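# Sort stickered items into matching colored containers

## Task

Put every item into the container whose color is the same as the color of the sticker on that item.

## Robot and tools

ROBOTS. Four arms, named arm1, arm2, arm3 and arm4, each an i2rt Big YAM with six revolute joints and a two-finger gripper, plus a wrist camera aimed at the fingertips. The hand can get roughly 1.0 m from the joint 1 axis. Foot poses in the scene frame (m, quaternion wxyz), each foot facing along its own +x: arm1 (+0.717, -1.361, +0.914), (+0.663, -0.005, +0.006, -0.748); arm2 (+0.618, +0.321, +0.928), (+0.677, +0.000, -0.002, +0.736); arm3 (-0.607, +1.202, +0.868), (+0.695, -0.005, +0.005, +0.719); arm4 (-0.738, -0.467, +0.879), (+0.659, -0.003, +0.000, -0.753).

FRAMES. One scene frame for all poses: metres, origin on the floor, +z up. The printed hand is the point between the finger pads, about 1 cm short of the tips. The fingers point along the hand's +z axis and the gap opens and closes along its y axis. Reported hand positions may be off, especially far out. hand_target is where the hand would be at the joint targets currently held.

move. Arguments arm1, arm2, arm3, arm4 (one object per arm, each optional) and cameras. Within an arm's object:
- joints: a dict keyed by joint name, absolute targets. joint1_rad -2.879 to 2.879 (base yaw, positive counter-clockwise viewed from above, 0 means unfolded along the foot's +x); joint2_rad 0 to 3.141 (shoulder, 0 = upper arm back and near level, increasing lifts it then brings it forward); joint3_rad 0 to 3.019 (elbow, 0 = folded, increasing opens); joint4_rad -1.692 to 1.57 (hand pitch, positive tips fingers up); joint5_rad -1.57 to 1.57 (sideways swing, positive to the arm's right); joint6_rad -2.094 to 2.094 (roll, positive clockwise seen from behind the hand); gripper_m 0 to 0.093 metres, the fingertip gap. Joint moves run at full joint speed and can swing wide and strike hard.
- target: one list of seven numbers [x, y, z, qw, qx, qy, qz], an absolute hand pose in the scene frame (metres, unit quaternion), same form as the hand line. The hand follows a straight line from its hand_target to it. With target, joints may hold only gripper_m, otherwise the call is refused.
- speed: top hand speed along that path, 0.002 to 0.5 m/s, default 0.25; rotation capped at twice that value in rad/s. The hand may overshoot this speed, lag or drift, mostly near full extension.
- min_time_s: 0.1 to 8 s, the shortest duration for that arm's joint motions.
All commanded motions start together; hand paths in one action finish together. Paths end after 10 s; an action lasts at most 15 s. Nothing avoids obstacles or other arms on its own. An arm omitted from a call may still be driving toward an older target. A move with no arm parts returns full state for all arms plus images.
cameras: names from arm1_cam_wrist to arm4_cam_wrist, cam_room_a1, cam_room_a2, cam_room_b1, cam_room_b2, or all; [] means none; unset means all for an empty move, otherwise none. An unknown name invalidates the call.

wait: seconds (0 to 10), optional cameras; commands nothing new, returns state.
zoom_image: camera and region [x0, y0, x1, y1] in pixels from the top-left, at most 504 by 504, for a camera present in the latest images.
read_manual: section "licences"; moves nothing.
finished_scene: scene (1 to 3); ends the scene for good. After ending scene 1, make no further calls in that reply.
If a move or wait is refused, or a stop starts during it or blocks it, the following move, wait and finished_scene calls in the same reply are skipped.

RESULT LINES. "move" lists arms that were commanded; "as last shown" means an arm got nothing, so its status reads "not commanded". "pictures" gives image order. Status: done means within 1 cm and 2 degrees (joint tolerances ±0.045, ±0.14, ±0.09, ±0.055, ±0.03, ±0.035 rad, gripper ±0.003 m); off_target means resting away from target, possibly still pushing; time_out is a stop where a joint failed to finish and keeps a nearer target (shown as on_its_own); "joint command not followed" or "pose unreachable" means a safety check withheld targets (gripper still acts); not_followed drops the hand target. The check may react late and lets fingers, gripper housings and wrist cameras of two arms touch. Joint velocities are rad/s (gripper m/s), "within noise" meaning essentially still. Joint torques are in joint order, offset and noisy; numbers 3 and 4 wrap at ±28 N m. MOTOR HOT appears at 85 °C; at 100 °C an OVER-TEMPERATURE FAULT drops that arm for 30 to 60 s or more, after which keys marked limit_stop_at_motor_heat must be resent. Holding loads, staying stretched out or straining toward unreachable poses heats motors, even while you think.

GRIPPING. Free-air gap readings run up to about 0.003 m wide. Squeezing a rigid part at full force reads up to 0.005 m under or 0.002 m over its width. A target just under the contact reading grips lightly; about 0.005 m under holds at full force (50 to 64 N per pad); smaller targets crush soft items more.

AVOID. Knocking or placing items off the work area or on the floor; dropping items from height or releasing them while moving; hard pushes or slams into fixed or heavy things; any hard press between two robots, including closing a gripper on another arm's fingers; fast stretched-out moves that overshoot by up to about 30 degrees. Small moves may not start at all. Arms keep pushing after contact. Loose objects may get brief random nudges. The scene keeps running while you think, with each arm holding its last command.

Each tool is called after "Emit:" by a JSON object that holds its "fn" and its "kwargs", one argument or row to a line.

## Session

Emit:
{"fn": "move", "kwargs": {
  "arm1": {"joints":{"joint1_rad":1.58,"joint2_rad":1.95,"joint3_rad":1.82,"joint4_rad":-1.43,"joint5_rad":0,"joint6_rad":0},"min_time_s":2.5},
  "arm2": {"joints":{"joint1_rad":-1.5,"joint2_rad":1.95,"joint3_rad":1.76,"joint4_rad":-1.36,"joint5_rad":0,"joint6_rad":0},"min_time_s":2.5},
  "arm3": {"joints":{"joint1_rad":1.1,"joint2_rad":1.6,"joint3_rad":1.7,"joint4_rad":-1.6,"joint5_rad":0,"joint6_rad":0},"min_time_s":2.5},
  "arm4": {"joints":{"joint1_rad":-1.3,"joint2_rad":1.6,"joint3_rad":1.7,"joint4_rad":-1.6,"joint5_rad":0,"joint6_rad":0},"min_time_s":2.5},
  "cameras": ["all"]
}}

Emit:
{"fn": "zoom_image", "kwargs": {
  "camera": "cam_room_a1",
  "region": [140, 310, 280, 415]
}}

Emit:
{"fn": "zoom_image", "kwargs": {
  "camera": "cam_room_a2",
  "region": [220, 330, 400, 465]
}}

Scene clock: 3.27 s.
Joint torques (N m): arm1=[-2.02 -17.9 15.1 0.72 0.05 -0.05] | arm2=[0.85 -20.54 14.64 1.06 0 -0.07] | arm3=[1.08 -16.5 13.18 -0.36 0.12 -0.11] | arm4=[1.08 -15.56 11.99 -0.35 0.11 0.17]
Motor temperatures (°C): arm1=[20 23 27 23 21 21 21] | arm2=[23 24 26 22 22 20 23] | arm3=[24 23 24 23 24 23 23] | arm4=[22 22 25 22 24 21 24]
Heat: arm1: hottest joint3_rad 27 °C; arm2: hottest joint3_rad 26 °C; arm3: hottest joint1_rad 24 °C; arm4: hottest joint3_rad 25 °C.
move: arm1 done; arm2 done; arm3 done; arm4 done
Joint velocities: within noise
arm1.joint_positions: joint1_rad=+1.588 joint2_rad=+1.960 joint3_rad=+1.764 joint4_rad=-1.439 joint5_rad=+0.000 joint6_rad=+0.008 gripper_m=+0.09398
arm1.joint_status: all done
arm1.hand: x=+1.3032 y=-1.4223 z=+1.0377 quat_wxyz=(+0.040, -0.056, -0.998, -0.003)
arm1.hand_target: x=+1.3224 y=-1.4291 z=+1.0641 quat_wxyz=(+0.003, -0.056, -0.998, -0.001)
arm1.hand_status: not commanded
arm2.joint_positions: joint1_rad=-1.501 joint2_rad=+1.943 joint3_rad=+1.706 joint4_rad=-1.371 joint5_rad=+0.000 joint6_rad=+0.015 gripper_m=+0.09396
arm2.joint_status: all done
arm2.hand: x=+1.1957 y=+0.4097 z=+1.0510 quat_wxyz=(+0.017, +0.070, -0.997, +0.000)
arm2.hand_target: x=+1.2158 y=+0.4133 z=+1.0665 quat_wxyz=(-0.011, +0.078, -0.997, -0.002)
arm2.hand_status: not commanded
arm3.joint_positions: joint1_rad=+1.105 joint2_rad=+1.602 joint3_rad=+1.648 joint4_rad=-1.592 joint5_rad=-0.002 joint6_rad=+0.007 gripper_m=+0.09397
arm3.joint_status: all done
arm3.hand: x=-1.0518 y=+1.4106 z=+1.1406 quat_wxyz=(+0.005, +0.976, -0.217, -0.010)
arm3.hand_target: x=-1.0589 y=+1.4175 z=+1.1618 quat_wxyz=(-0.001, +0.976, -0.217, -0.032)
arm3.hand_status: not commanded
arm4.joint_positions: joint1_rad=-1.306 joint2_rad=+1.596 joint3_rad=+1.649 joint4_rad=-1.589 joint5_rad=-0.001 joint6_rad=-0.014 gripper_m=+0.09397
arm4.joint_status: all done
arm4.hand: x=-1.2219 y=-0.5298 z=+1.1615 quat_wxyz=(-0.003, -0.997, -0.073, +0.020)
arm4.hand_target: x=-1.2304 y=-0.5337 z=+1.1795 quat_wxyz=(-0.004, -0.997, -0.069, +0.038)
arm4.hand_status: not commanded
pictures: arm1_cam_wrist, arm2_cam_wrist, arm3_cam_wrist, arm4_cam_wrist, cam_room_a1, cam_room_a2, cam_room_b1, cam_room_b2
Images, in order (width x height): arm1_cam_wrist 672x504, arm2_cam_wrist 672x504, arm3_cam_wrist 672x504, arm4_cam_wrist 672x504, cam_room_a1 672x504, cam_room_a2 672x504, cam_room_b1 672x504, cam_room_b2 672x504.

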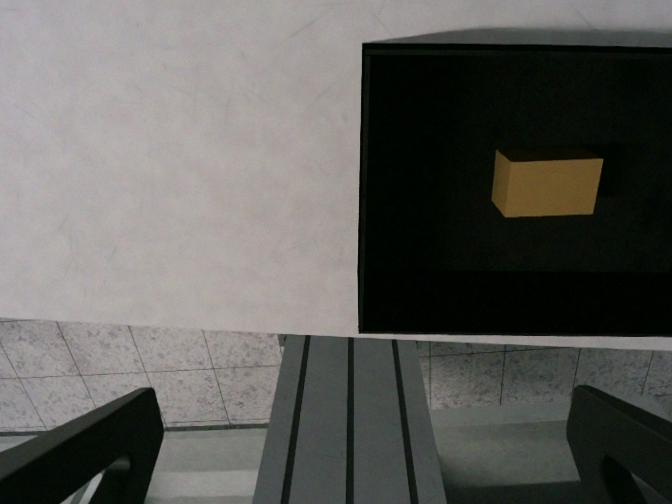

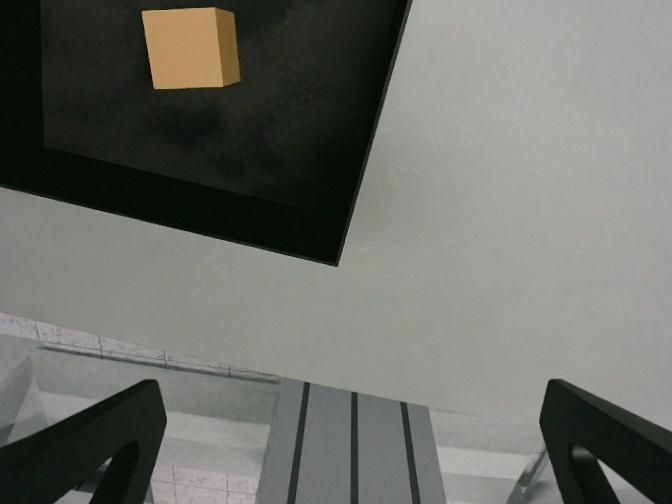

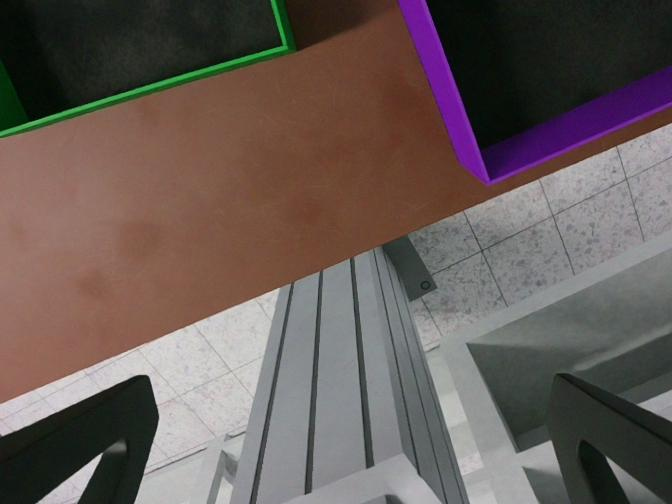

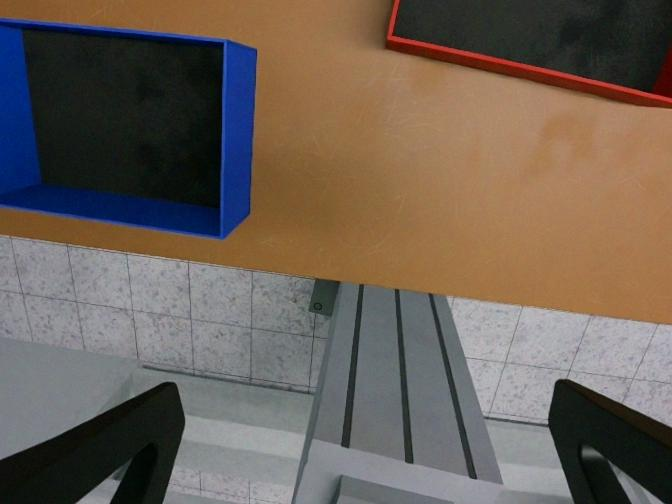

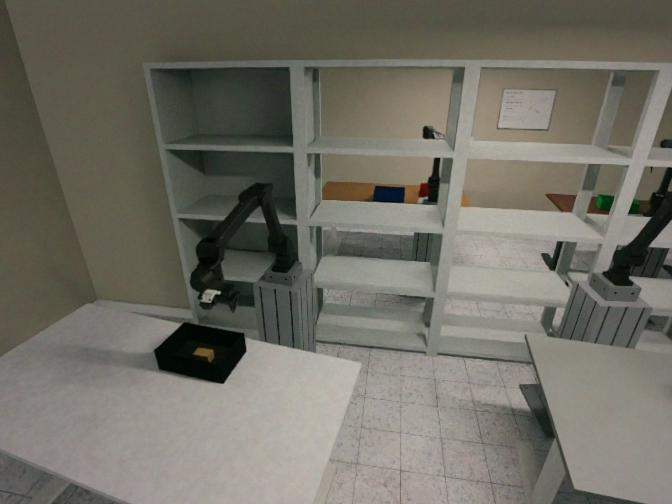

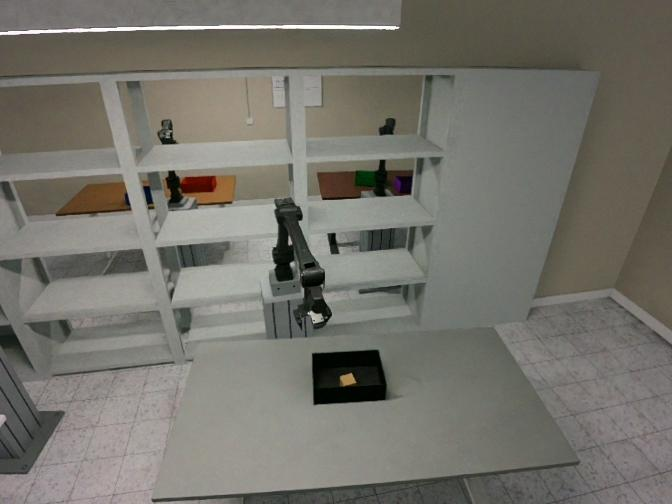

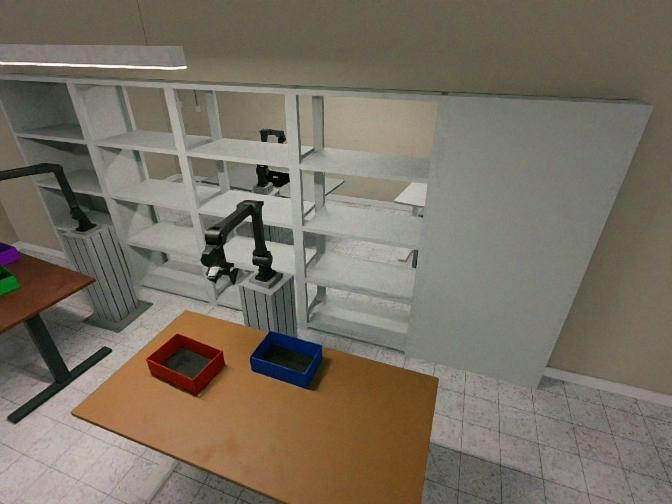

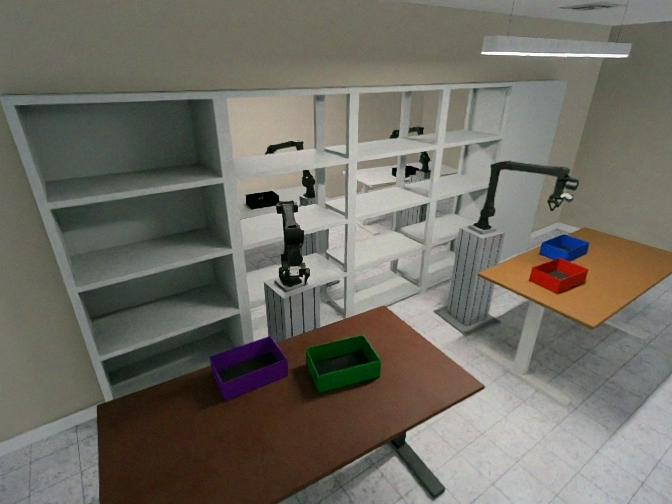

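Scaled by 3.600.

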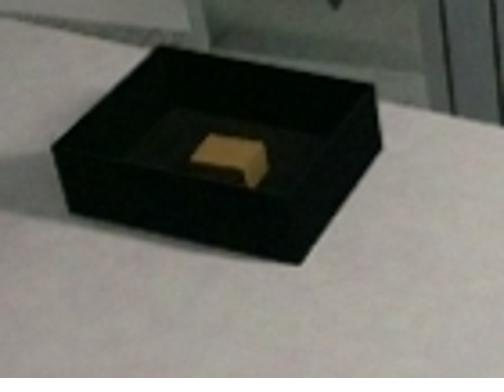

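Scaled by 2.800.

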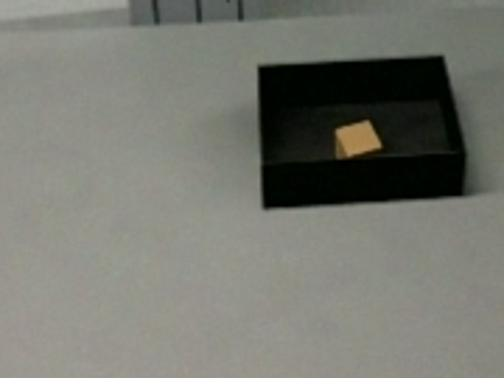

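Emit:
{"fn": "move", "kwargs": {
  "arm1": {"target":[1.257,-1.563,0.985,0,0.035,0.999,0],"speed":0.3},
  "arm2": {"target":[1.258,0.535,0.96,0,-0.087,0.996,0],"speed":0.3},
  "arm3": {"joints":{"joint1_rad":0,"joint2_rad":0.65,"joint3_rad":0.6,"joint4_rad":-0.4},"min_time_s":1.5},
  "arm4": {"joints":{"joint1_rad":0,"joint2_rad":0.65,"joint3_rad":0.6,"joint4_rad":-0.4},"min_time_s":1.5},
  "cameras": ["arm1_cam_wrist","arm2_cam_wrist"]
}}

Scene clock: 16.27 s.
Joint torques (N m): arm1=[-1.08 -17.14 9.91 0.66 -0.08 -0.02] | arm2=[0.09 -23.06 14.24 0.57 0.1 0.22] | arm3=[0.67 -2.08 9.63 2.51 -0.01 -0.11] | arm4=[0.44 -1.67 9.85 2.06 0.14 0.16]
Motor temperatures (°C): arm1=[20 24 29 23 21 21 21] | arm2=[23 25 30 22 22 20 23] | arm3=[24 24 26 23 24 23 23] | arm4=[22 22 28 22 24 21 24]
Heat: arm1: hottest joint3_rad 29 °C; arm2: hottest joint3_rad 30 °C; arm3: hottest joint3_rad 26 °C; arm4: hottest joint3_rad 28 °C.
move: arm1 off_target; arm2 off_target; arm3 done; arm4 done
Joint velocities: within noise
arm1.joint_positions: joint1_rad=+1.324 joint2_rad=+1.933 joint3_rad=+1.551 joint4_rad=-1.203 joint5_rad=-0.002 joint6_rad=-0.281 gripper_m=+0.09398
arm1.joint_status: not commanded
arm1.hand: x=+1.2505 y=-1.5657 z=+0.9753 quat_wxyz=(+0.015, -0.043, -0.999, -0.004)
arm1.hand_target: x=+1.2569 y=-1.5629 z=+0.9850 quat_wxyz=(+0.000, -0.035, -0.999, +0.000)
arm1.hand_status: off_target (0.012 m and 2.0 deg from the pose sent, 0.157 m and 5.2 deg at the start)
arm2.joint_positions: joint1_rad=-1.324 joint2_rad=+2.219 joint3_rad=+1.894 joint4_rad=-1.283 joint5_rad=+0.000 joint6_rad=+0.135 gripper_m=+0.09396
arm2.joint_status: not commanded
arm2.hand: x=+1.2396 y=+0.5339 z=+0.9516 quat_wxyz=(+0.017, +0.098, -0.995, +0.003)
arm2.hand_target: x=+1.2573 y=+0.5347 z=+0.9605 quat_wxyz=(-0.001, +0.087, -0.996, +0.000)
arm2.hand_status: off_target (0.020 m and 2.3 deg from the pose sent, 0.167 m and 2.8 deg at the start)
arm3.joint_positions: joint1_rad=+0.009 joint2_rad=+0.648 joint3_rad=+0.605 joint4_rad=-0.418 joint5_rad=+0.001 joint6_rad=+0.006 gripper_m=+0.09397
arm3.joint_status: all done
arm3.hand: x=-0.6225 y=+1.5707 z=+1.1489 quat_wxyz=(-0.360, +0.615, -0.592, -0.377)
arm3.hand_target: x=-0.6197 y=+1.5723 z=+1.1491 quat_wxyz=(-0.365, +0.612, -0.591, -0.378)
arm3.hand_status: not commanded
arm4.joint_positions: joint1_rad=-0.002 joint2_rad=+0.650 joint3_rad=+0.598 joint4_rad=-0.420 joint5_rad=-0.002 joint6_rad=-0.012 gripper_m=+0.09397
arm4.joint_status: all done
arm4.hand: x=-0.7859 y=-0.8262 z=+1.1617 quat_wxyz=(-0.341, -0.637, -0.565, +0.397)
arm4.hand_target: x=-0.7859 y=-0.8287 z=+1.1675 quat_wxyz=(-0.350, -0.636, -0.558, +0.403)
arm4.hand_status: not commanded
Images, in order (width x height): arm1_cam_wrist 672x504, arm2_cam_wrist 672x504.

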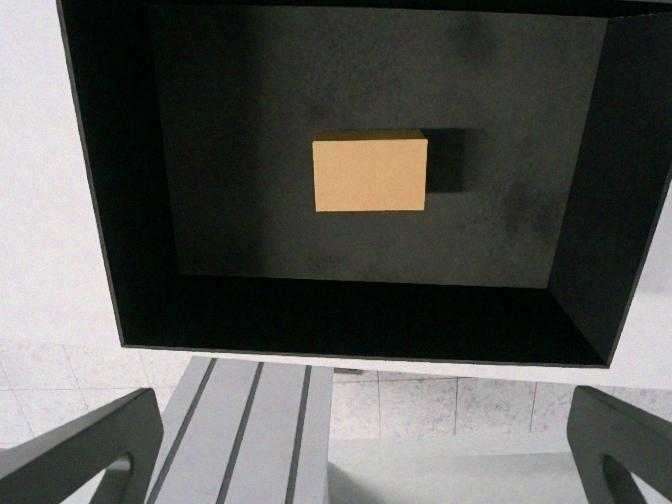

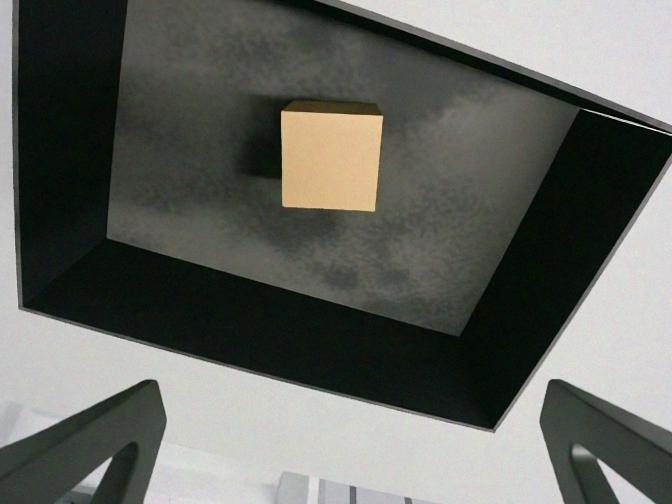

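Emit:
{"fn": "move", "kwargs": {
  "arm1": {"target":[1.262,-1.572,0.838,0,0.035,0.999,0],"speed":0.2},
  "arm2": {"target":[1.27,0.549,0.835,0,-0.075,0.997,0],"speed":0.2},
  "arm3": {"joints":{"joint1_rad":-2.2,"joint2_rad":0.75,"joint3_rad":0.65,"joint4_rad":-0.2},"min_time_s":2},
  "arm4": {"joints":{"joint1_rad":1.13,"joint2_rad":0.75,"joint3_rad":0.65,"joint4_rad":-0.2},"min_time_s":2},
  "cameras": ["arm1_cam_wrist","arm2_cam_wrist"]
}}

Scene clock: 28.07 s.
Joint torques (N m): arm1=[-1.55 -16.21 8.5 0.9 -0.01 -0.04] | arm2=[1.26 -23.71 13.11 1.09 0.1 0.21] | arm3=[0.67 -2.08 13.85 2.59 0.02 -0.11] | arm4=[0.67 -2.2 13.22 2.13 0.12 0.12]
Motor temperatures (°C): arm1=[20 25 30 23 21 21 21] | arm2=[23 26 31 22 22 20 23] | arm3=[24 24 27 23 24 23 23] | arm4=[22 22 29 22 24 21 24]
Heat: arm1: hottest joint3_rad 30 °C; arm2: hottest joint3_rad 31 °C; arm3: hottest joint3_rad 27 °C; arm4: hottest joint3_rad 29 °C.
move: arm1 done; arm2 off_target; arm3 done; arm4 done
Joint velocities: within noise
arm1.joint_positions: joint1_rad=+1.324 joint2_rad=+2.130 joint3_rad=+1.464 joint4_rad=-0.905 joint5_rad=-0.002 joint6_rad=-0.292 gripper_m=+0.09398
arm1.joint_status: not commanded
arm1.hand: x=+1.2581 y=-1.5691 z=+0.8364 quat_wxyz=(+0.008, -0.038, -0.999, -0.002)
arm1.hand_target: x=+1.2621 y=-1.5719 z=+0.8382 quat_wxyz=(+0.000, -0.035, -0.999, +0.000)
arm1.hand_status: done (0.005 m and 1.0 deg from the pose sent, 0.138 m and 2.0 deg at the start)
arm2.joint_positions: joint1_rad=-1.324 joint2_rad=+2.400 joint3_rad=+1.895 joint4_rad=-1.107 joint5_rad=+0.000 joint6_rad=+0.173 gripper_m=+0.09396
arm2.joint_status: not commanded
arm2.hand: x=+1.2529 y=+0.5388 z=+0.8339 quat_wxyz=(+0.019, +0.079, -0.997, +0.003)
arm2.hand_target: x=+1.2691 y=+0.5488 z=+0.8355 quat_wxyz=(+0.000, +0.075, -0.997, +0.000)
arm2.hand_status: off_target (0.020 m and 2.2 deg from the pose sent, 0.121 m and 3.3 deg at the start)
arm3.joint_positions: joint1_rad=-2.191 joint2_rad=+0.741 joint3_rad=+0.605 joint4_rad=-0.218 joint5_rad=+0.000 joint6_rad=+0.005 gripper_m=+0.09399
arm3.joint_status: all done
arm3.hand: x=-0.2749 y=+0.9852 z=+1.1694 quat_wxyz=(-0.550, -0.236, -0.783, +0.169)
arm3.hand_target: x=-0.2696 y=+0.9779 z=+1.1979 quat_wxyz=(-0.570, -0.232, -0.768, +0.179)
arm3.hand_status: not commanded
arm4.joint_positions: joint1_rad=+1.131 joint2_rad=+0.738 joint3_rad=+0.598 joint4_rad=-0.221 joint5_rad=-0.001 joint6_rad=-0.012 gripper_m=+0.09398
arm4.joint_status: all done
arm4.hand: x=-0.4027 y=-0.6815 z=+1.1731 quat_wxyz=(-0.543, -0.226, -0.791, +0.166)
arm4.hand_target: x=-0.3940 y=-0.6874 z=+1.2051 quat_wxyz=(-0.568, -0.226, -0.773, +0.170)
arm4.hand_status: not commanded
Images, in order (width x height): arm1_cam_wrist 672x504, arm2_cam_wrist 672x504.

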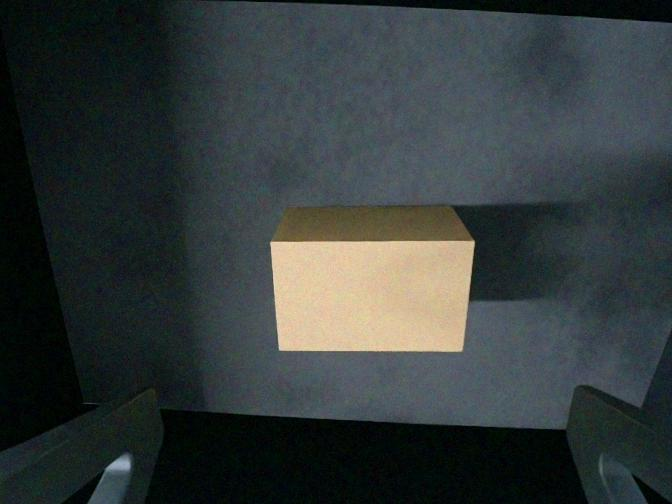

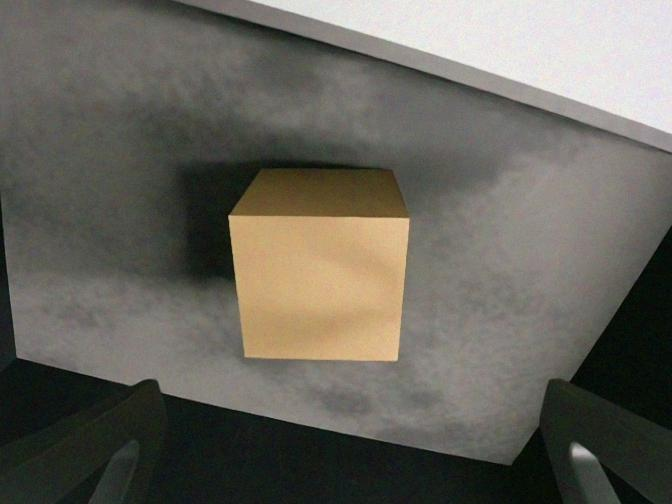

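Emit:
{"fn": "move", "kwargs": {
  "arm1": {"target":[1.2585,-1.576,0.757,0,0.035,0.999,0],"speed":0.12},
  "arm2": {"target":[1.273,0.558,0.755,0,-0.075,0.997,0],"speed":0.12},
  "cameras": ["arm1_cam_wrist","arm2_cam_wrist"]
}}

Scene clock: 39.97 s.
Joint torques (N m): arm1=[-2.14 -16.38 7.28 0.81 -0.09 -0.09] | arm2=[1.49 -23.06 12.62 0.95 0.11 0.18] | arm3=[0.62 -2.2 13.89 2.59 0.02 -0.11] | arm4=[0.44 -2.32 13.22 2.1 0.13 0.16]
Motor temperatures (°C): arm1=[20 25 30 23 21 21 21] | arm2=[23 26 31 22 22 20 23] | arm3=[24 24 29 23 24 23 23] | arm4=[22 22 30 22 24 21 24]
Heat: arm1: hottest joint3_rad 30 °C; arm2: hottest joint3_rad 31 °C; arm3: hottest joint3_rad 29 °C; arm4: hottest joint3_rad 30 °C.
move: arm1 done; arm2 off_target
Joint velocities: within noise
arm1.joint_positions: joint1_rad=+1.324 joint2_rad=+2.266 joint3_rad=+1.456 joint4_rad=-0.756 joint5_rad=-0.002 joint6_rad=-0.300 gripper_m=+0.09398
arm1.joint_status: not commanded
arm1.hand: x=+1.2574 y=-1.5691 z=+0.7585 quat_wxyz=(+0.005, -0.034, -0.999, -0.001)
arm1.hand_target: x=+1.2586 y=-1.5759 z=+0.7571 quat_wxyz=(+0.000, -0.035, -0.999, +0.000)
arm1.hand_status: done (0.007 m and 0.6 deg from the pose sent, 0.080 m and 1.0 deg at the start)
arm2.joint_positions: joint1_rad=-1.316 joint2_rad=+2.523 joint3_rad=+1.937 joint4_rad=-1.004 joint5_rad=+0.000 joint6_rad=+0.186 gripper_m=+0.09397
arm2.joint_status: not commanded
arm2.hand: x=+1.2628 y=+0.5479 z=+0.7654 quat_wxyz=(+0.008, +0.076, -0.997, +0.001)
arm2.hand_target: x=+1.2721 y=+0.5578 z=+0.7554 quat_wxyz=(+0.000, +0.075, -0.997, +0.000)
arm2.hand_status: off_target (0.018 m and 1.0 deg from the pose sent, 0.084 m and 2.2 deg at the start)
arm3, arm4: as last shown
Images, in order (width x height): arm1_cam_wrist 672x504, arm2_cam_wrist 672x504.

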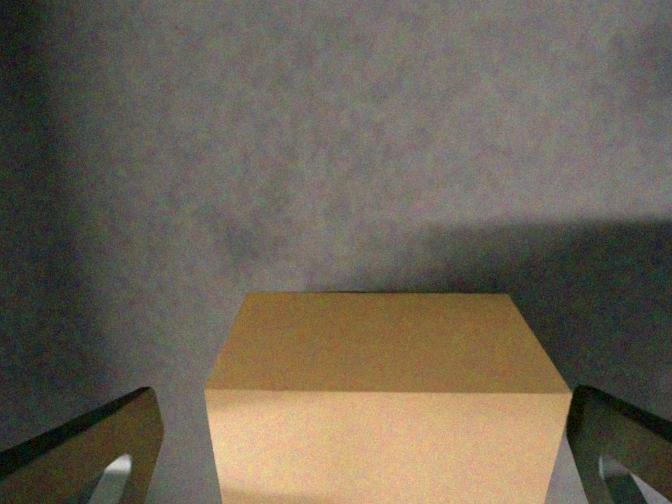

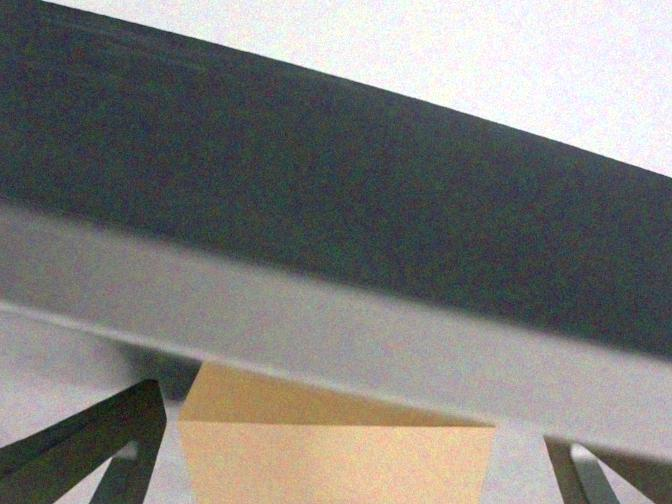

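Emit:
{"fn": "move", "kwargs": {
  "arm1": {"joints":{"gripper_m":0.05}},
  "arm2": {"joints":{"gripper_m":0.035}}
}}

Emit:
{"fn": "move", "kwargs": {
  "arm1": {"target":[1.25,-1.57,1.02,0,0.035,0.999,0],"speed":0.25},
  "arm2": {"target":[1.255,0.55,1.02,0,-0.075,0.997,0],"speed":0.25},
  "cameras": ["arm1_cam_wrist","arm2_cam_wrist","cam_room_a1","cam_room_a2"]
}}

Emit:
{"fn": "zoom_image", "kwargs": {
  "camera": "cam_room_a1",
  "region": [160, 200, 280, 320]
}}

Emit:
{"fn": "zoom_image", "kwargs": {
  "camera": "cam_room_a2",
  "region": [280, 240, 400, 360]
}}

Scene clock: 47.00 s.
Joint torques (N m): arm1=[-3.43 -17.08 7.27 0.66 -0.04 -0.07] | arm2=[1.49 -22.89 12.64 0.96 0.07 0.19] | arm3=[0.73 -2.26 13.83 2.59 0.02 -0.1] | arm4=[0.79 -1.9 13.12 2.04 0.1 0.17]
Motor temperatures (°C): arm1=[20 26 30 23 21 21 21] | arm2=[23 27 32 22 22 20 23] | arm3=[24 23 30 23 24 23 23] | arm4=[22 22 31 22 24 21 24]
Heat: arm1: hottest joint3_rad 30 °C; arm2: hottest joint3_rad 32 °C; arm3: hottest joint3_rad 30 °C; arm4: hottest joint3_rad 31 °C.
move: arm1 off_target; arm2 off_target
Joint velocities: within noise
arm1.joint_positions: joint1_rad=+1.324 joint2_rad=+2.266 joint3_rad=+1.456 joint4_rad=-0.756 joint5_rad=-0.002 joint6_rad=-0.300 gripper_m=+0.06855
arm1.joint_status: gripper_m off_target (ended at +0.06858, target +0.05000)
arm1.hand: x=+1.2574 y=-1.5693 z=+0.7585 quat_wxyz=(+0.005, -0.034, -0.999, -0.001)
arm1.hand_target: x=+1.2585 y=-1.5761 z=+0.7571 quat_wxyz=(+0.000, -0.035, -0.999, +0.000)
arm1.hand_status: not commanded
arm2.joint_positions: joint1_rad=-1.316 joint2_rad=+2.523 joint3_rad=+1.937 joint4_rad=-1.004 joint5_rad=+0.000 joint6_rad=+0.186 gripper_m=+0.05322
arm2.joint_status: gripper_m off_target (ended at +0.05324, target +0.03500)
arm2.hand: x=+1.2628 y=+0.5478 z=+0.7654 quat_wxyz=(+0.008, +0.076, -0.997, +0.001)
arm2.hand_target: x=+1.2721 y=+0.5577 z=+0.7554 quat_wxyz=(+0.000, +0.075, -0.997, +0.000)
arm2.hand_status: not commanded
arm3, arm4: as last shown
pictures: none

Scene clock: 48.83 s.
Joint torques (N m): arm1=[-2.9 -15.27 13.72 -0.02 -0.04 -0.02] | arm2=[1.2 -25.47 14.52 0.08 0.07 0.17] | arm3=[0.67 -2.26 13.87 2.62 0.02 -0.1] | arm4=[0.91 -1.55 13.3 2.15 0.09 0.15]
Motor temperatures (°C): arm1=[20 26 30 23 21 21 21] | arm2=[23 27 32 22 22 20 23] | arm3=[24 23 30 23 24 23 23] | arm4=[22 22 32 22 24 21 24]
Heat: arm1: hottest joint3_rad 30 °C; arm2: hottest joint3_rad 32 °C; arm3: hottest joint3_rad 30 °C; arm4: hottest joint3_rad 32 °C.
move: arm1 off_target; arm2 off_target
Joint velocities: within noise
arm1.joint_positions: joint1_rad=+1.324 joint2_rad=+1.880 joint3_rad=+1.540 joint4_rad=-1.256 joint5_rad=-0.002 joint6_rad=-0.300 gripper_m=+0.06855
arm1.joint_status: not commanded
arm1.hand: x=+1.2372 y=-1.5607 z=+1.0007 quat_wxyz=(+0.020, -0.034, -0.999, -0.006)
arm1.hand_target: x=+1.2492 y=-1.5698 z=+1.0202 quat_wxyz=(+0.000, -0.035, -0.999, +0.000)
arm1.hand_status: off_target (0.025 m and 2.3 deg from the pose sent, 0.262 m and 0.6 deg at the start)
arm2.joint_positions: joint1_rad=-1.316 joint2_rad=+2.206 joint3_rad=+1.992 joint4_rad=-1.406 joint5_rad=+0.000 joint6_rad=+0.186 gripper_m=+0.05322
arm2.joint_status: not commanded
arm2.hand: x=+1.2426 y=+0.5401 z=+0.9959 quat_wxyz=(+0.023, +0.076, -0.997, +0.005)
arm2.hand_target: x=+1.2539 y=+0.5496 z=+1.0202 quat_wxyz=(+0.000, +0.075, -0.997, +0.000)
arm2.hand_status: off_target (0.029 m and 2.7 deg from the pose sent, 0.255 m and 0.9 deg at the start)
arm3, arm4: as last shown
Images, in order (width x height): arm1_cam_wrist 672x504, arm2_cam_wrist 672x504, cam_room_a1 672x504, cam_room_a2 672x504.

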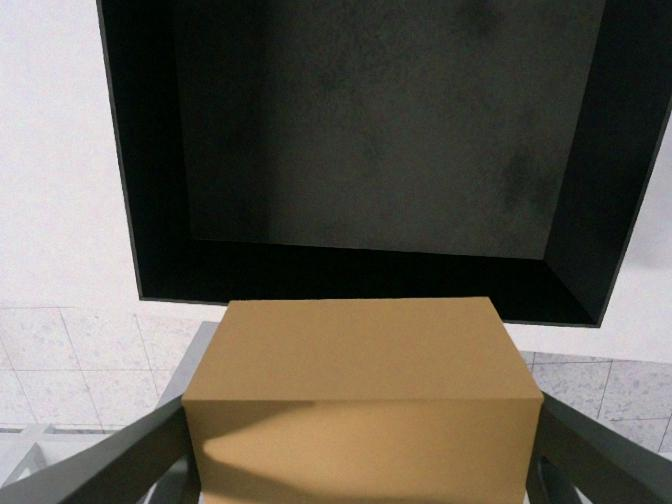

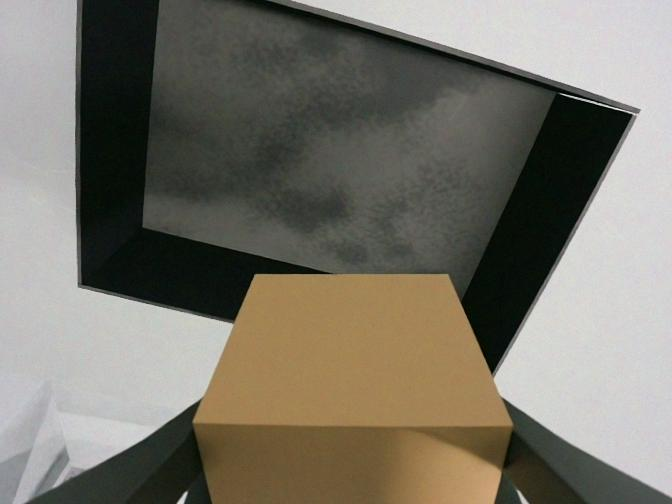

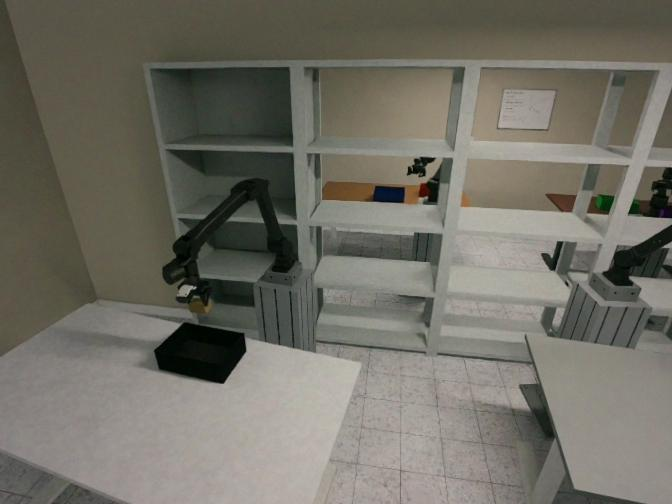

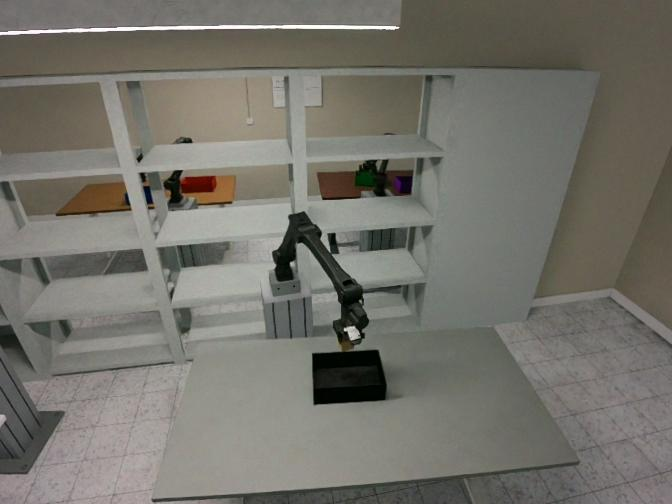

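Scaled by 4.200.

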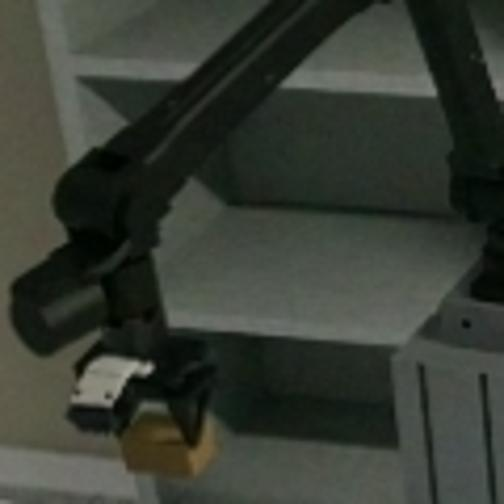

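Scaled by 4.200.

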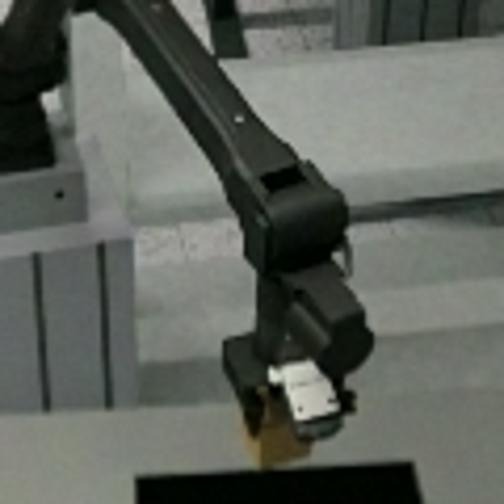

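Emit:
{"fn": "move", "kwargs": {
  "arm1": {"joints":{"joint1_rad":-1.9,"joint2_rad":0.75,"joint3_rad":0.65,"joint4_rad":-0.4,"joint5_rad":0,"joint6_rad":0},"min_time_s":3},
  "arm2": {"joints":{"joint1_rad":0.9,"joint2_rad":0.75,"joint3_rad":0.65,"joint4_rad":-0.4,"joint5_rad":0,"joint6_rad":0},"min_time_s":3}
}}

Emit:
{"fn": "move", "kwargs": {
  "arm1": {"target":[0.003,-0.9,1.12,0.1757,-0.7507,0.2209,0.5972],"speed":0.2},
  "arm2": {"target":[0.0,0.76,1.115,0.1892,-0.7456,0.2379,0.5931],"speed":0.2},
  "cameras": ["arm3_cam_wrist","arm4_cam_wrist"]
}}

Emit:
{"fn": "zoom_image", "kwargs": {
  "camera": "arm4_cam_wrist",
  "region": [280, 0, 440, 120]
}}

Emit:
{"fn": "zoom_image", "kwargs": {
  "camera": "arm3_cam_wrist",
  "region": [280, 10, 440, 130]
}}

Scene clock: 63.60 s.
Joint torques (N m): arm1=[-1.73 -1.38 12.29 2.59 -0.06 0.14] | arm2=[0.73 -4.78 11.32 3.48 -0.04 -0.06] | arm3=[0.5 -2.26 13.83 2.58 0.01 -0.11] | arm4=[0.62 -1.9 13.31 2.17 0.07 0.17]
Motor temperatures (°C): arm1=[20 26 32 23 21 21 22] | arm2=[23 27 34 22 22 20 23] | arm3=[24 23 32 24 24 23 23] | arm4=[22 22 34 22 24 21 24]
Heat: arm1: hottest joint3_rad 32 °C; arm2: hottest joint3_rad 34 °C; arm3: hottest joint3_rad 32 °C; arm4: hottest joint3_rad 34 °C.
move: arm1 done; arm2 done
Joint velocities: within noise
arm1.joint_positions: joint1_rad=-1.896 joint2_rad=+0.756 joint3_rad=+0.646 joint4_rad=-0.423 joint5_rad=+0.001 joint6_rad=-0.008 gripper_m=+0.06857
arm1.joint_status: all done
arm1.hand: x=+0.3733 y=-1.1944 z=+1.1915 quat_wxyz=(+0.112, -0.844, +0.189, +0.490)
arm1.hand_target: x=+0.3718 y=-1.1920 z=+1.2013 quat_wxyz=(+0.113, -0.834, +0.192, +0.504)
arm1.hand_status: not commanded
arm2.joint_positions: joint1_rad=+0.900 joint2_rad=+0.755 joint3_rad=+0.658 joint4_rad=-0.425 joint5_rad=+0.001 joint6_rad=+0.015 gripper_m=+0.05322
arm2.joint_status: all done
arm2.hand: x=+0.2947 y=+0.5350 z=+1.2070 quat_wxyz=(-0.143, +0.827, -0.256, -0.480)
arm2.hand_target: x=+0.2939 y=+0.5354 z=+1.2094 quat_wxyz=(-0.149, +0.824, -0.248, -0.488)
arm2.hand_status: not commanded
arm3, arm4: as last shown
pictures: none

Scene clock: 66.70 s.
Joint torques (N m): arm1=[-2.78 -17.85 16.75 2 0.07 0.07] | arm2=[-0.26 -18.08 14.94 3.6 0.04 -0.01] | arm3=[0.62 -2.08 13.86 2.56 0.03 -0.11] | arm4=[0.67 -2.08 13.27 2.14 0.13 0.18]
Motor temperatures (°C): arm1=[20 26 32 23 21 21 22] | arm2=[23 27 34 22 22 20 24] | arm3=[24 23 32 24 24 23 23] | arm4=[22 22 34 22 24 21 24]
Heat: arm1: hottest joint3_rad 32 °C; arm2: hottest joint3_rad 34 °C; arm3: hottest joint3_rad 32 °C; arm4: hottest joint3_rad 34 °C.
move: arm1 off_target; arm2 off_target
Joint velocities: within noise
arm1.joint_positions: joint1_rad=-2.010 joint2_rad=+2.081 joint3_rad=+1.550 joint4_rad=+0.225 joint5_rad=+0.001 joint6_rad=-0.011 gripper_m=+0.06857
arm1.joint_status: not commanded
arm1.hand: x=+0.0154 y=-0.9186 z=+1.0853 quat_wxyz=(+0.166, -0.772, +0.220, +0.573)
arm1.hand_target: x=+0.0062 y=-0.9019 z=+1.1205 quat_wxyz=(+0.176, -0.751, +0.221, +0.597)
arm1.hand_status: off_target (0.041 m and 3.8 deg from the pose sent, 0.478 m and 18.3 deg at the start)
arm2.joint_positions: joint1_rad=+0.877 joint2_rad=+1.870 joint3_rad=+1.199 joint4_rad=+0.379 joint5_rad=-0.003 joint6_rad=+0.011 gripper_m=+0.05322
arm2.joint_status: not commanded
arm2.hand: x=+0.0148 y=+0.7409 z=+1.0917 quat_wxyz=(-0.176, +0.765, -0.243, -0.570)
arm2.hand_target: x=+0.0025 y=+0.7585 z=+1.1154 quat_wxyz=(-0.189, +0.746, -0.238, -0.593)
arm2.hand_status: off_target (0.034 m and 3.8 deg from the pose sent, 0.382 m and 17.0 deg at the start)
arm3, arm4: as last shown
Images, in order (width x height): arm3_cam_wrist 672x504, arm4_cam_wrist 672x504.

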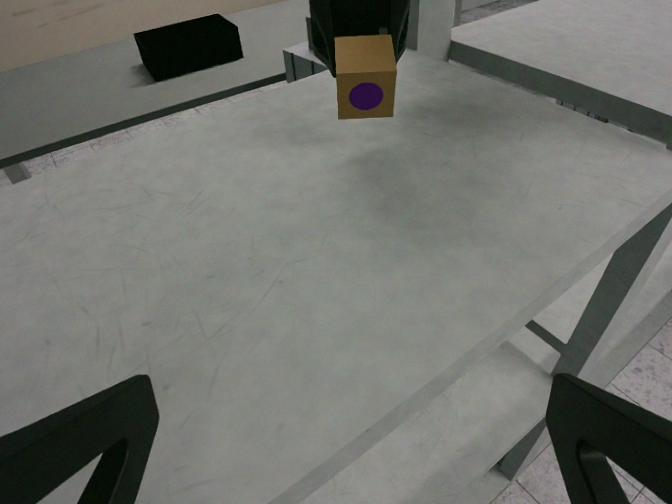

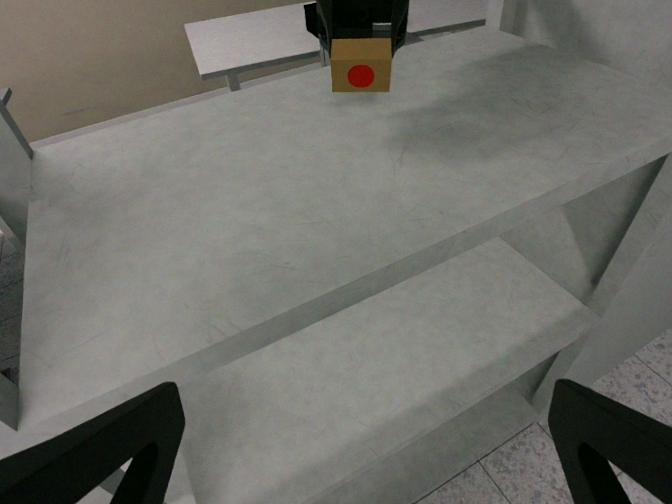

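Scaled by 3.150.

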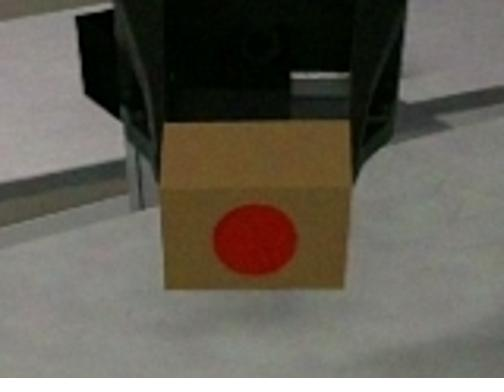

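Scaled by 3.150.

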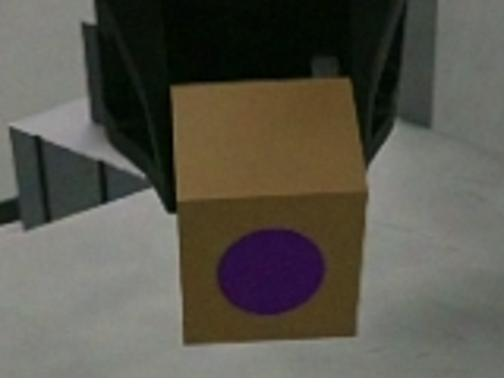

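Emit:
{"fn": "move", "kwargs": {
  "arm1": {"target":[0.003,-0.9,1.046,0.1757,-0.7507,0.2209,0.5972],"speed":0.08},
  "arm2": {"target":[0.0,0.76,1.038,0.1892,-0.7456,0.2379,0.5931],"speed":0.08},
  "cameras": ["arm3_cam_wrist","arm4_cam_wrist"]
}}

Emit:
{"fn": "zoom_image", "kwargs": {
  "camera": "arm4_cam_wrist",
  "region": [280, 20, 440, 140]
}}

Emit:
{"fn": "zoom_image", "kwargs": {
  "camera": "arm3_cam_wrist",
  "region": [280, 70, 440, 190]
}}

Scene clock: 74.23 s.
Joint torques (N m): arm1=[-2.84 -17.79 12.94 2.63 0.07 0.1] | arm2=[-0.09 -17.9 11.45 3.45 0.05 -0.01] | arm3=[0.56 -2.26 13.85 2.59 0.02 -0.11] | arm4=[0.5 -2.14 13.31 2.09 0.13 0.15]
Motor temperatures (°C): arm1=[20 26 32 23 21 21 22] | arm2=[23 27 33 22 22 20 24] | arm3=[24 23 33 24 24 23 23] | arm4=[22 22 35 22 24 21 24]
Heat: arm1: hottest joint3_rad 32 °C; arm2: hottest joint3_rad 33 °C; arm3: hottest joint3_rad 33 °C; arm4: hottest joint3_rad 35 °C.
move: arm1 off_target; arm2 off_target
Joint velocities: within noise
arm1.joint_positions: joint1_rad=-2.010 joint2_rad=+2.180 joint3_rad=+1.550 joint4_rad=+0.349 joint5_rad=+0.001 joint6_rad=-0.010 gripper_m=+0.06857
arm1.joint_status: not commanded
arm1.hand: x=+0.0067 y=-0.9136 z=+1.0345 quat_wxyz=(+0.169, -0.764, +0.218, +0.583)
arm1.hand_target: x=+0.0039 y=-0.9004 z=+1.0462 quat_wxyz=(+0.176, -0.751, +0.221, +0.597)
arm1.hand_status: off_target (0.018 m and 2.4 deg from the pose sent, 0.045 m and 3.8 deg at the start)
arm2.joint_positions: joint1_rad=+0.877 joint2_rad=+1.996 joint3_rad=+1.199 joint4_rad=+0.553 joint5_rad=-0.003 joint6_rad=+0.011 gripper_m=+0.05322
arm2.joint_status: not commanded
arm2.hand: x=+0.0047 y=+0.7482 z=+1.0421 quat_wxyz=(-0.182, +0.751, -0.239, -0.588)
arm2.hand_target: x=+0.0006 y=+0.7596 z=+1.0380 quat_wxyz=(-0.189, +0.746, -0.238, -0.593)
arm2.hand_status: off_target (0.013 m and 1.2 deg from the pose sent, 0.059 m and 3.8 deg at the start)
arm3, arm4: as last shown
Images, in order (width x height): arm3_cam_wrist 672x504, arm4_cam_wrist 672x504.

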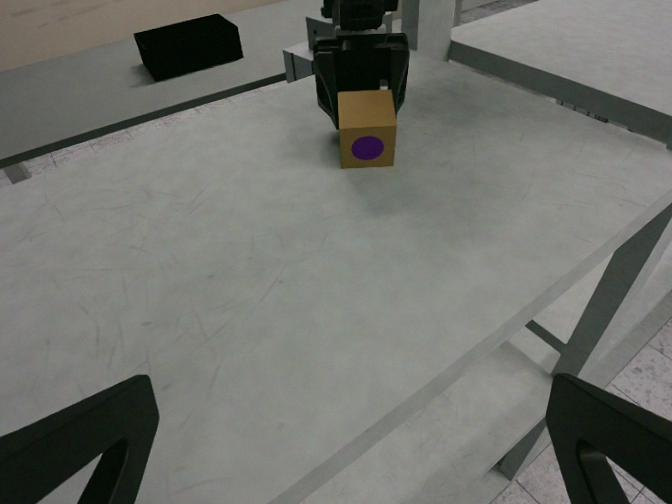

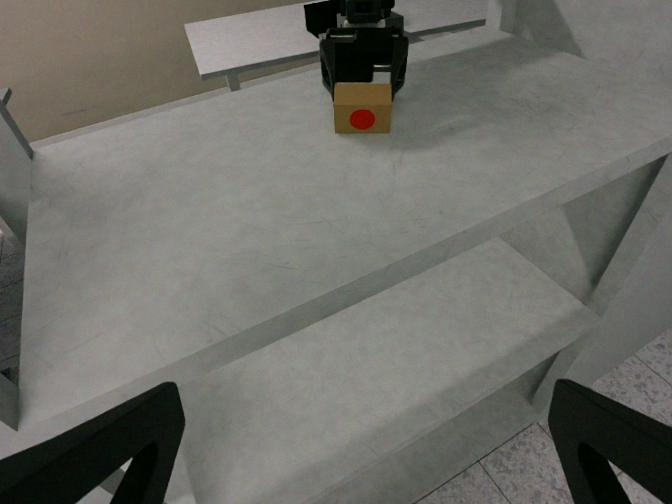

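Scaled by 3.150.

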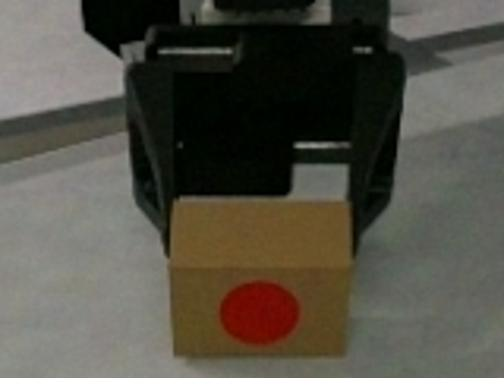

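Scaled by 3.150.

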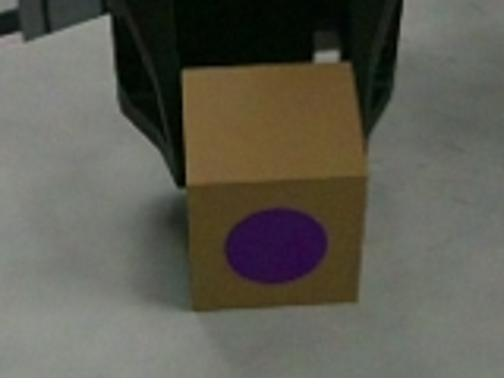

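Emit:
{"fn": "move", "kwargs": {
  "arm1": {"target":[0.003,-0.9,1.036,0.1757,-0.7507,0.2209,0.5972],"speed":0.06},
  "arm2": {"target":[0.0,0.76,1.029,0.1892,-0.7456,0.2379,0.5931],"speed":0.06}
}}

Emit:
{"fn": "move", "kwargs": {
  "arm1": {"joints":{"gripper_m":0.085}},
  "arm2": {"joints":{"gripper_m":0.075}},
  "cameras": ["arm3_cam_wrist","arm4_cam_wrist"]
}}

Scene clock: 79.07 s.
Joint torques (N m): arm1=[-2.43 -17.79 12.51 2.41 0.09 0.07] | arm2=[-0.15 -17.49 11.15 3.32 0.04 -0.01] | arm3=[0.62 -2.26 13.85 2.55 0.02 -0.1] | arm4=[0.5 -2.37 13.3 2.21 0.11 0.14]
Motor temperatures (°C): arm1=[20 26 32 23 21 21 22] | arm2=[23 27 33 23 22 20 24] | arm3=[24 23 33 24 24 23 23] | arm4=[22 22 35 22 24 21 24]
Heat: arm1: hottest joint3_rad 32 °C; arm2: hottest joint3_rad 33 °C; arm3: hottest joint3_rad 33 °C; arm4: hottest joint3_rad 35 °C.
move: arm1 off_target; arm2 off_target
Joint velocities: within noise
arm1.joint_positions: joint1_rad=-2.010 joint2_rad=+2.187 joint3_rad=+1.550 joint4_rad=+0.370 joint5_rad=+0.001 joint6_rad=-0.010 gripper_m=+0.06857
arm1.joint_status: not commanded
arm1.hand: x=+0.0057 y=-0.9129 z=+1.0337 quat_wxyz=(+0.170, -0.760, +0.217, +0.588)
arm1.hand_target: x=+0.0037 y=-0.9003 z=+1.0362 quat_wxyz=(+0.176, -0.751, +0.221, +0.597)
arm1.hand_status: off_target (0.013 m and 1.7 deg from the pose sent, 0.014 m and 2.4 deg at the start)
arm2.joint_positions: joint1_rad=+0.877 joint2_rad=+2.005 joint3_rad=+1.199 joint4_rad=+0.576 joint5_rad=-0.003 joint6_rad=+0.011 gripper_m=+0.05322
arm2.joint_status: not commanded
arm2.hand: x=+0.0037 y=+0.7489 z=+1.0414 quat_wxyz=(-0.183, +0.747, -0.237, -0.594)
arm2.hand_target: x=+0.0008 y=+0.7594 z=+1.0291 quat_wxyz=(-0.189, +0.746, -0.238, -0.593)
arm2.hand_status: off_target (0.017 m and 0.7 deg from the pose sent, 0.018 m and 1.2 deg at the start)
arm3, arm4: as last shown
pictures: none

Scene clock: 79.63 s.
Joint torques (N m): arm1=[-1.85 -17.73 12.46 2.67 0.07 0.07] | arm2=[-0.09 -18.02 11.1 3.33 0.05 -0.01] | arm3=[0.62 -2.2 13.81 2.62 0.01 -0.11] | arm4=[0.5 -2.2 13.35 2.18 0.12 0.15]
Motor temperatures (°C): arm1=[20 26 32 23 21 21 22] | arm2=[23 27 33 23 22 20 24] | arm3=[24 23 33 24 24 23 23] | arm4=[22 22 35 22 24 21 24]
Heat: arm1: hottest joint3_rad 32 °C; arm2: hottest joint3_rad 33 °C; arm3: hottest joint3_rad 33 °C; arm4: hottest joint3_rad 35 °C.
move: arm1 done; arm2 done
Joint velocities: within noise
arm1.joint_positions: joint1_rad=-2.010 joint2_rad=+2.188 joint3_rad=+1.550 joint4_rad=+0.370 joint5_rad=+0.001 joint6_rad=-0.010 gripper_m=+0.08496
arm1.joint_status: all done
arm1.hand: x=+0.0057 y=-0.9130 z=+1.0328 quat_wxyz=(+0.170, -0.761, +0.217, +0.588)
arm1.hand_target: x=+0.0037 y=-0.9003 z=+1.0363 quat_wxyz=(+0.176, -0.751, +0.221, +0.597)
arm1.hand_status: not commanded
arm2.joint_positions: joint1_rad=+0.877 joint2_rad=+2.011 joint3_rad=+1.199 joint4_rad=+0.576 joint5_rad=-0.003 joint6_rad=+0.011 gripper_m=+0.07493
arm2.joint_status: all done
arm2.hand: x=+0.0038 y=+0.7488 z=+1.0372 quat_wxyz=(-0.183, +0.748, -0.238, -0.591)
arm2.hand_target: x=+0.0008 y=+0.7594 z=+1.0291 quat_wxyz=(-0.189, +0.746, -0.238, -0.593)
arm2.hand_status: not commanded
arm3.joint_positions: joint1_rad=-2.191 joint2_rad=+0.741 joint3_rad=+0.605 joint4_rad=-0.218 joint5_rad=+0.000 joint6_rad=+0.005 gripper_m=+0.09399
arm3.joint_status: not commanded
arm3.hand: x=-0.2749 y=+0.9852 z=+1.1694 quat_wxyz=(-0.550, -0.236, -0.783, +0.169)
arm3.hand_target: x=-0.2696 y=+0.9779 z=+1.1979 quat_wxyz=(-0.570, -0.232, -0.768, +0.179)
arm3.hand_status: not commanded
arm4.joint_positions: joint1_rad=+1.131 joint2_rad=+0.738 joint3_rad=+0.598 joint4_rad=-0.221 joint5_rad=-0.001 joint6_rad=-0.012 gripper_m=+0.09398
arm4.joint_status: not commanded
arm4.hand: x=-0.4027 y=-0.6815 z=+1.1731 quat_wxyz=(-0.543, -0.226, -0.791, +0.166)
arm4.hand_target: x=-0.3940 y=-0.6874 z=+1.2051 quat_wxyz=(-0.568, -0.226, -0.773, +0.170)
arm4.hand_status: not commanded
Images, in order (width x height): arm3_cam_wrist 672x504, arm4_cam_wrist 672x504.

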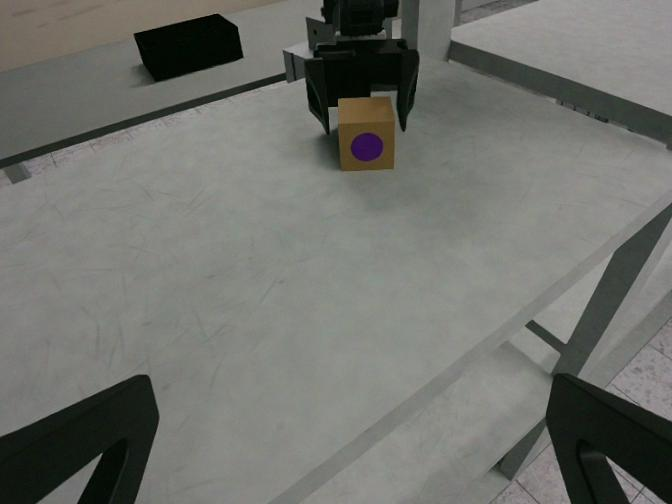

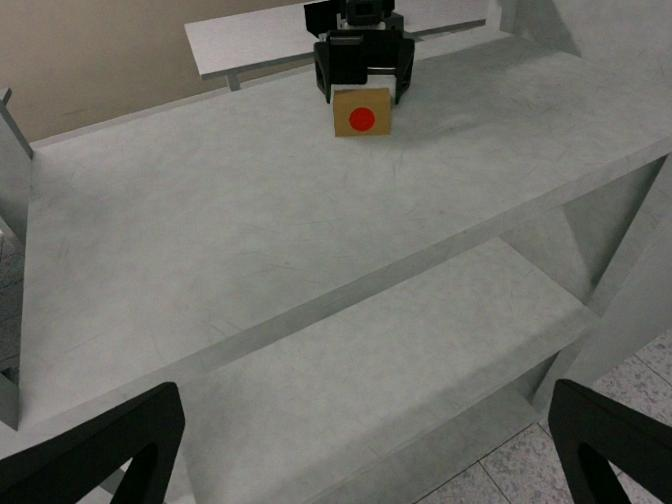

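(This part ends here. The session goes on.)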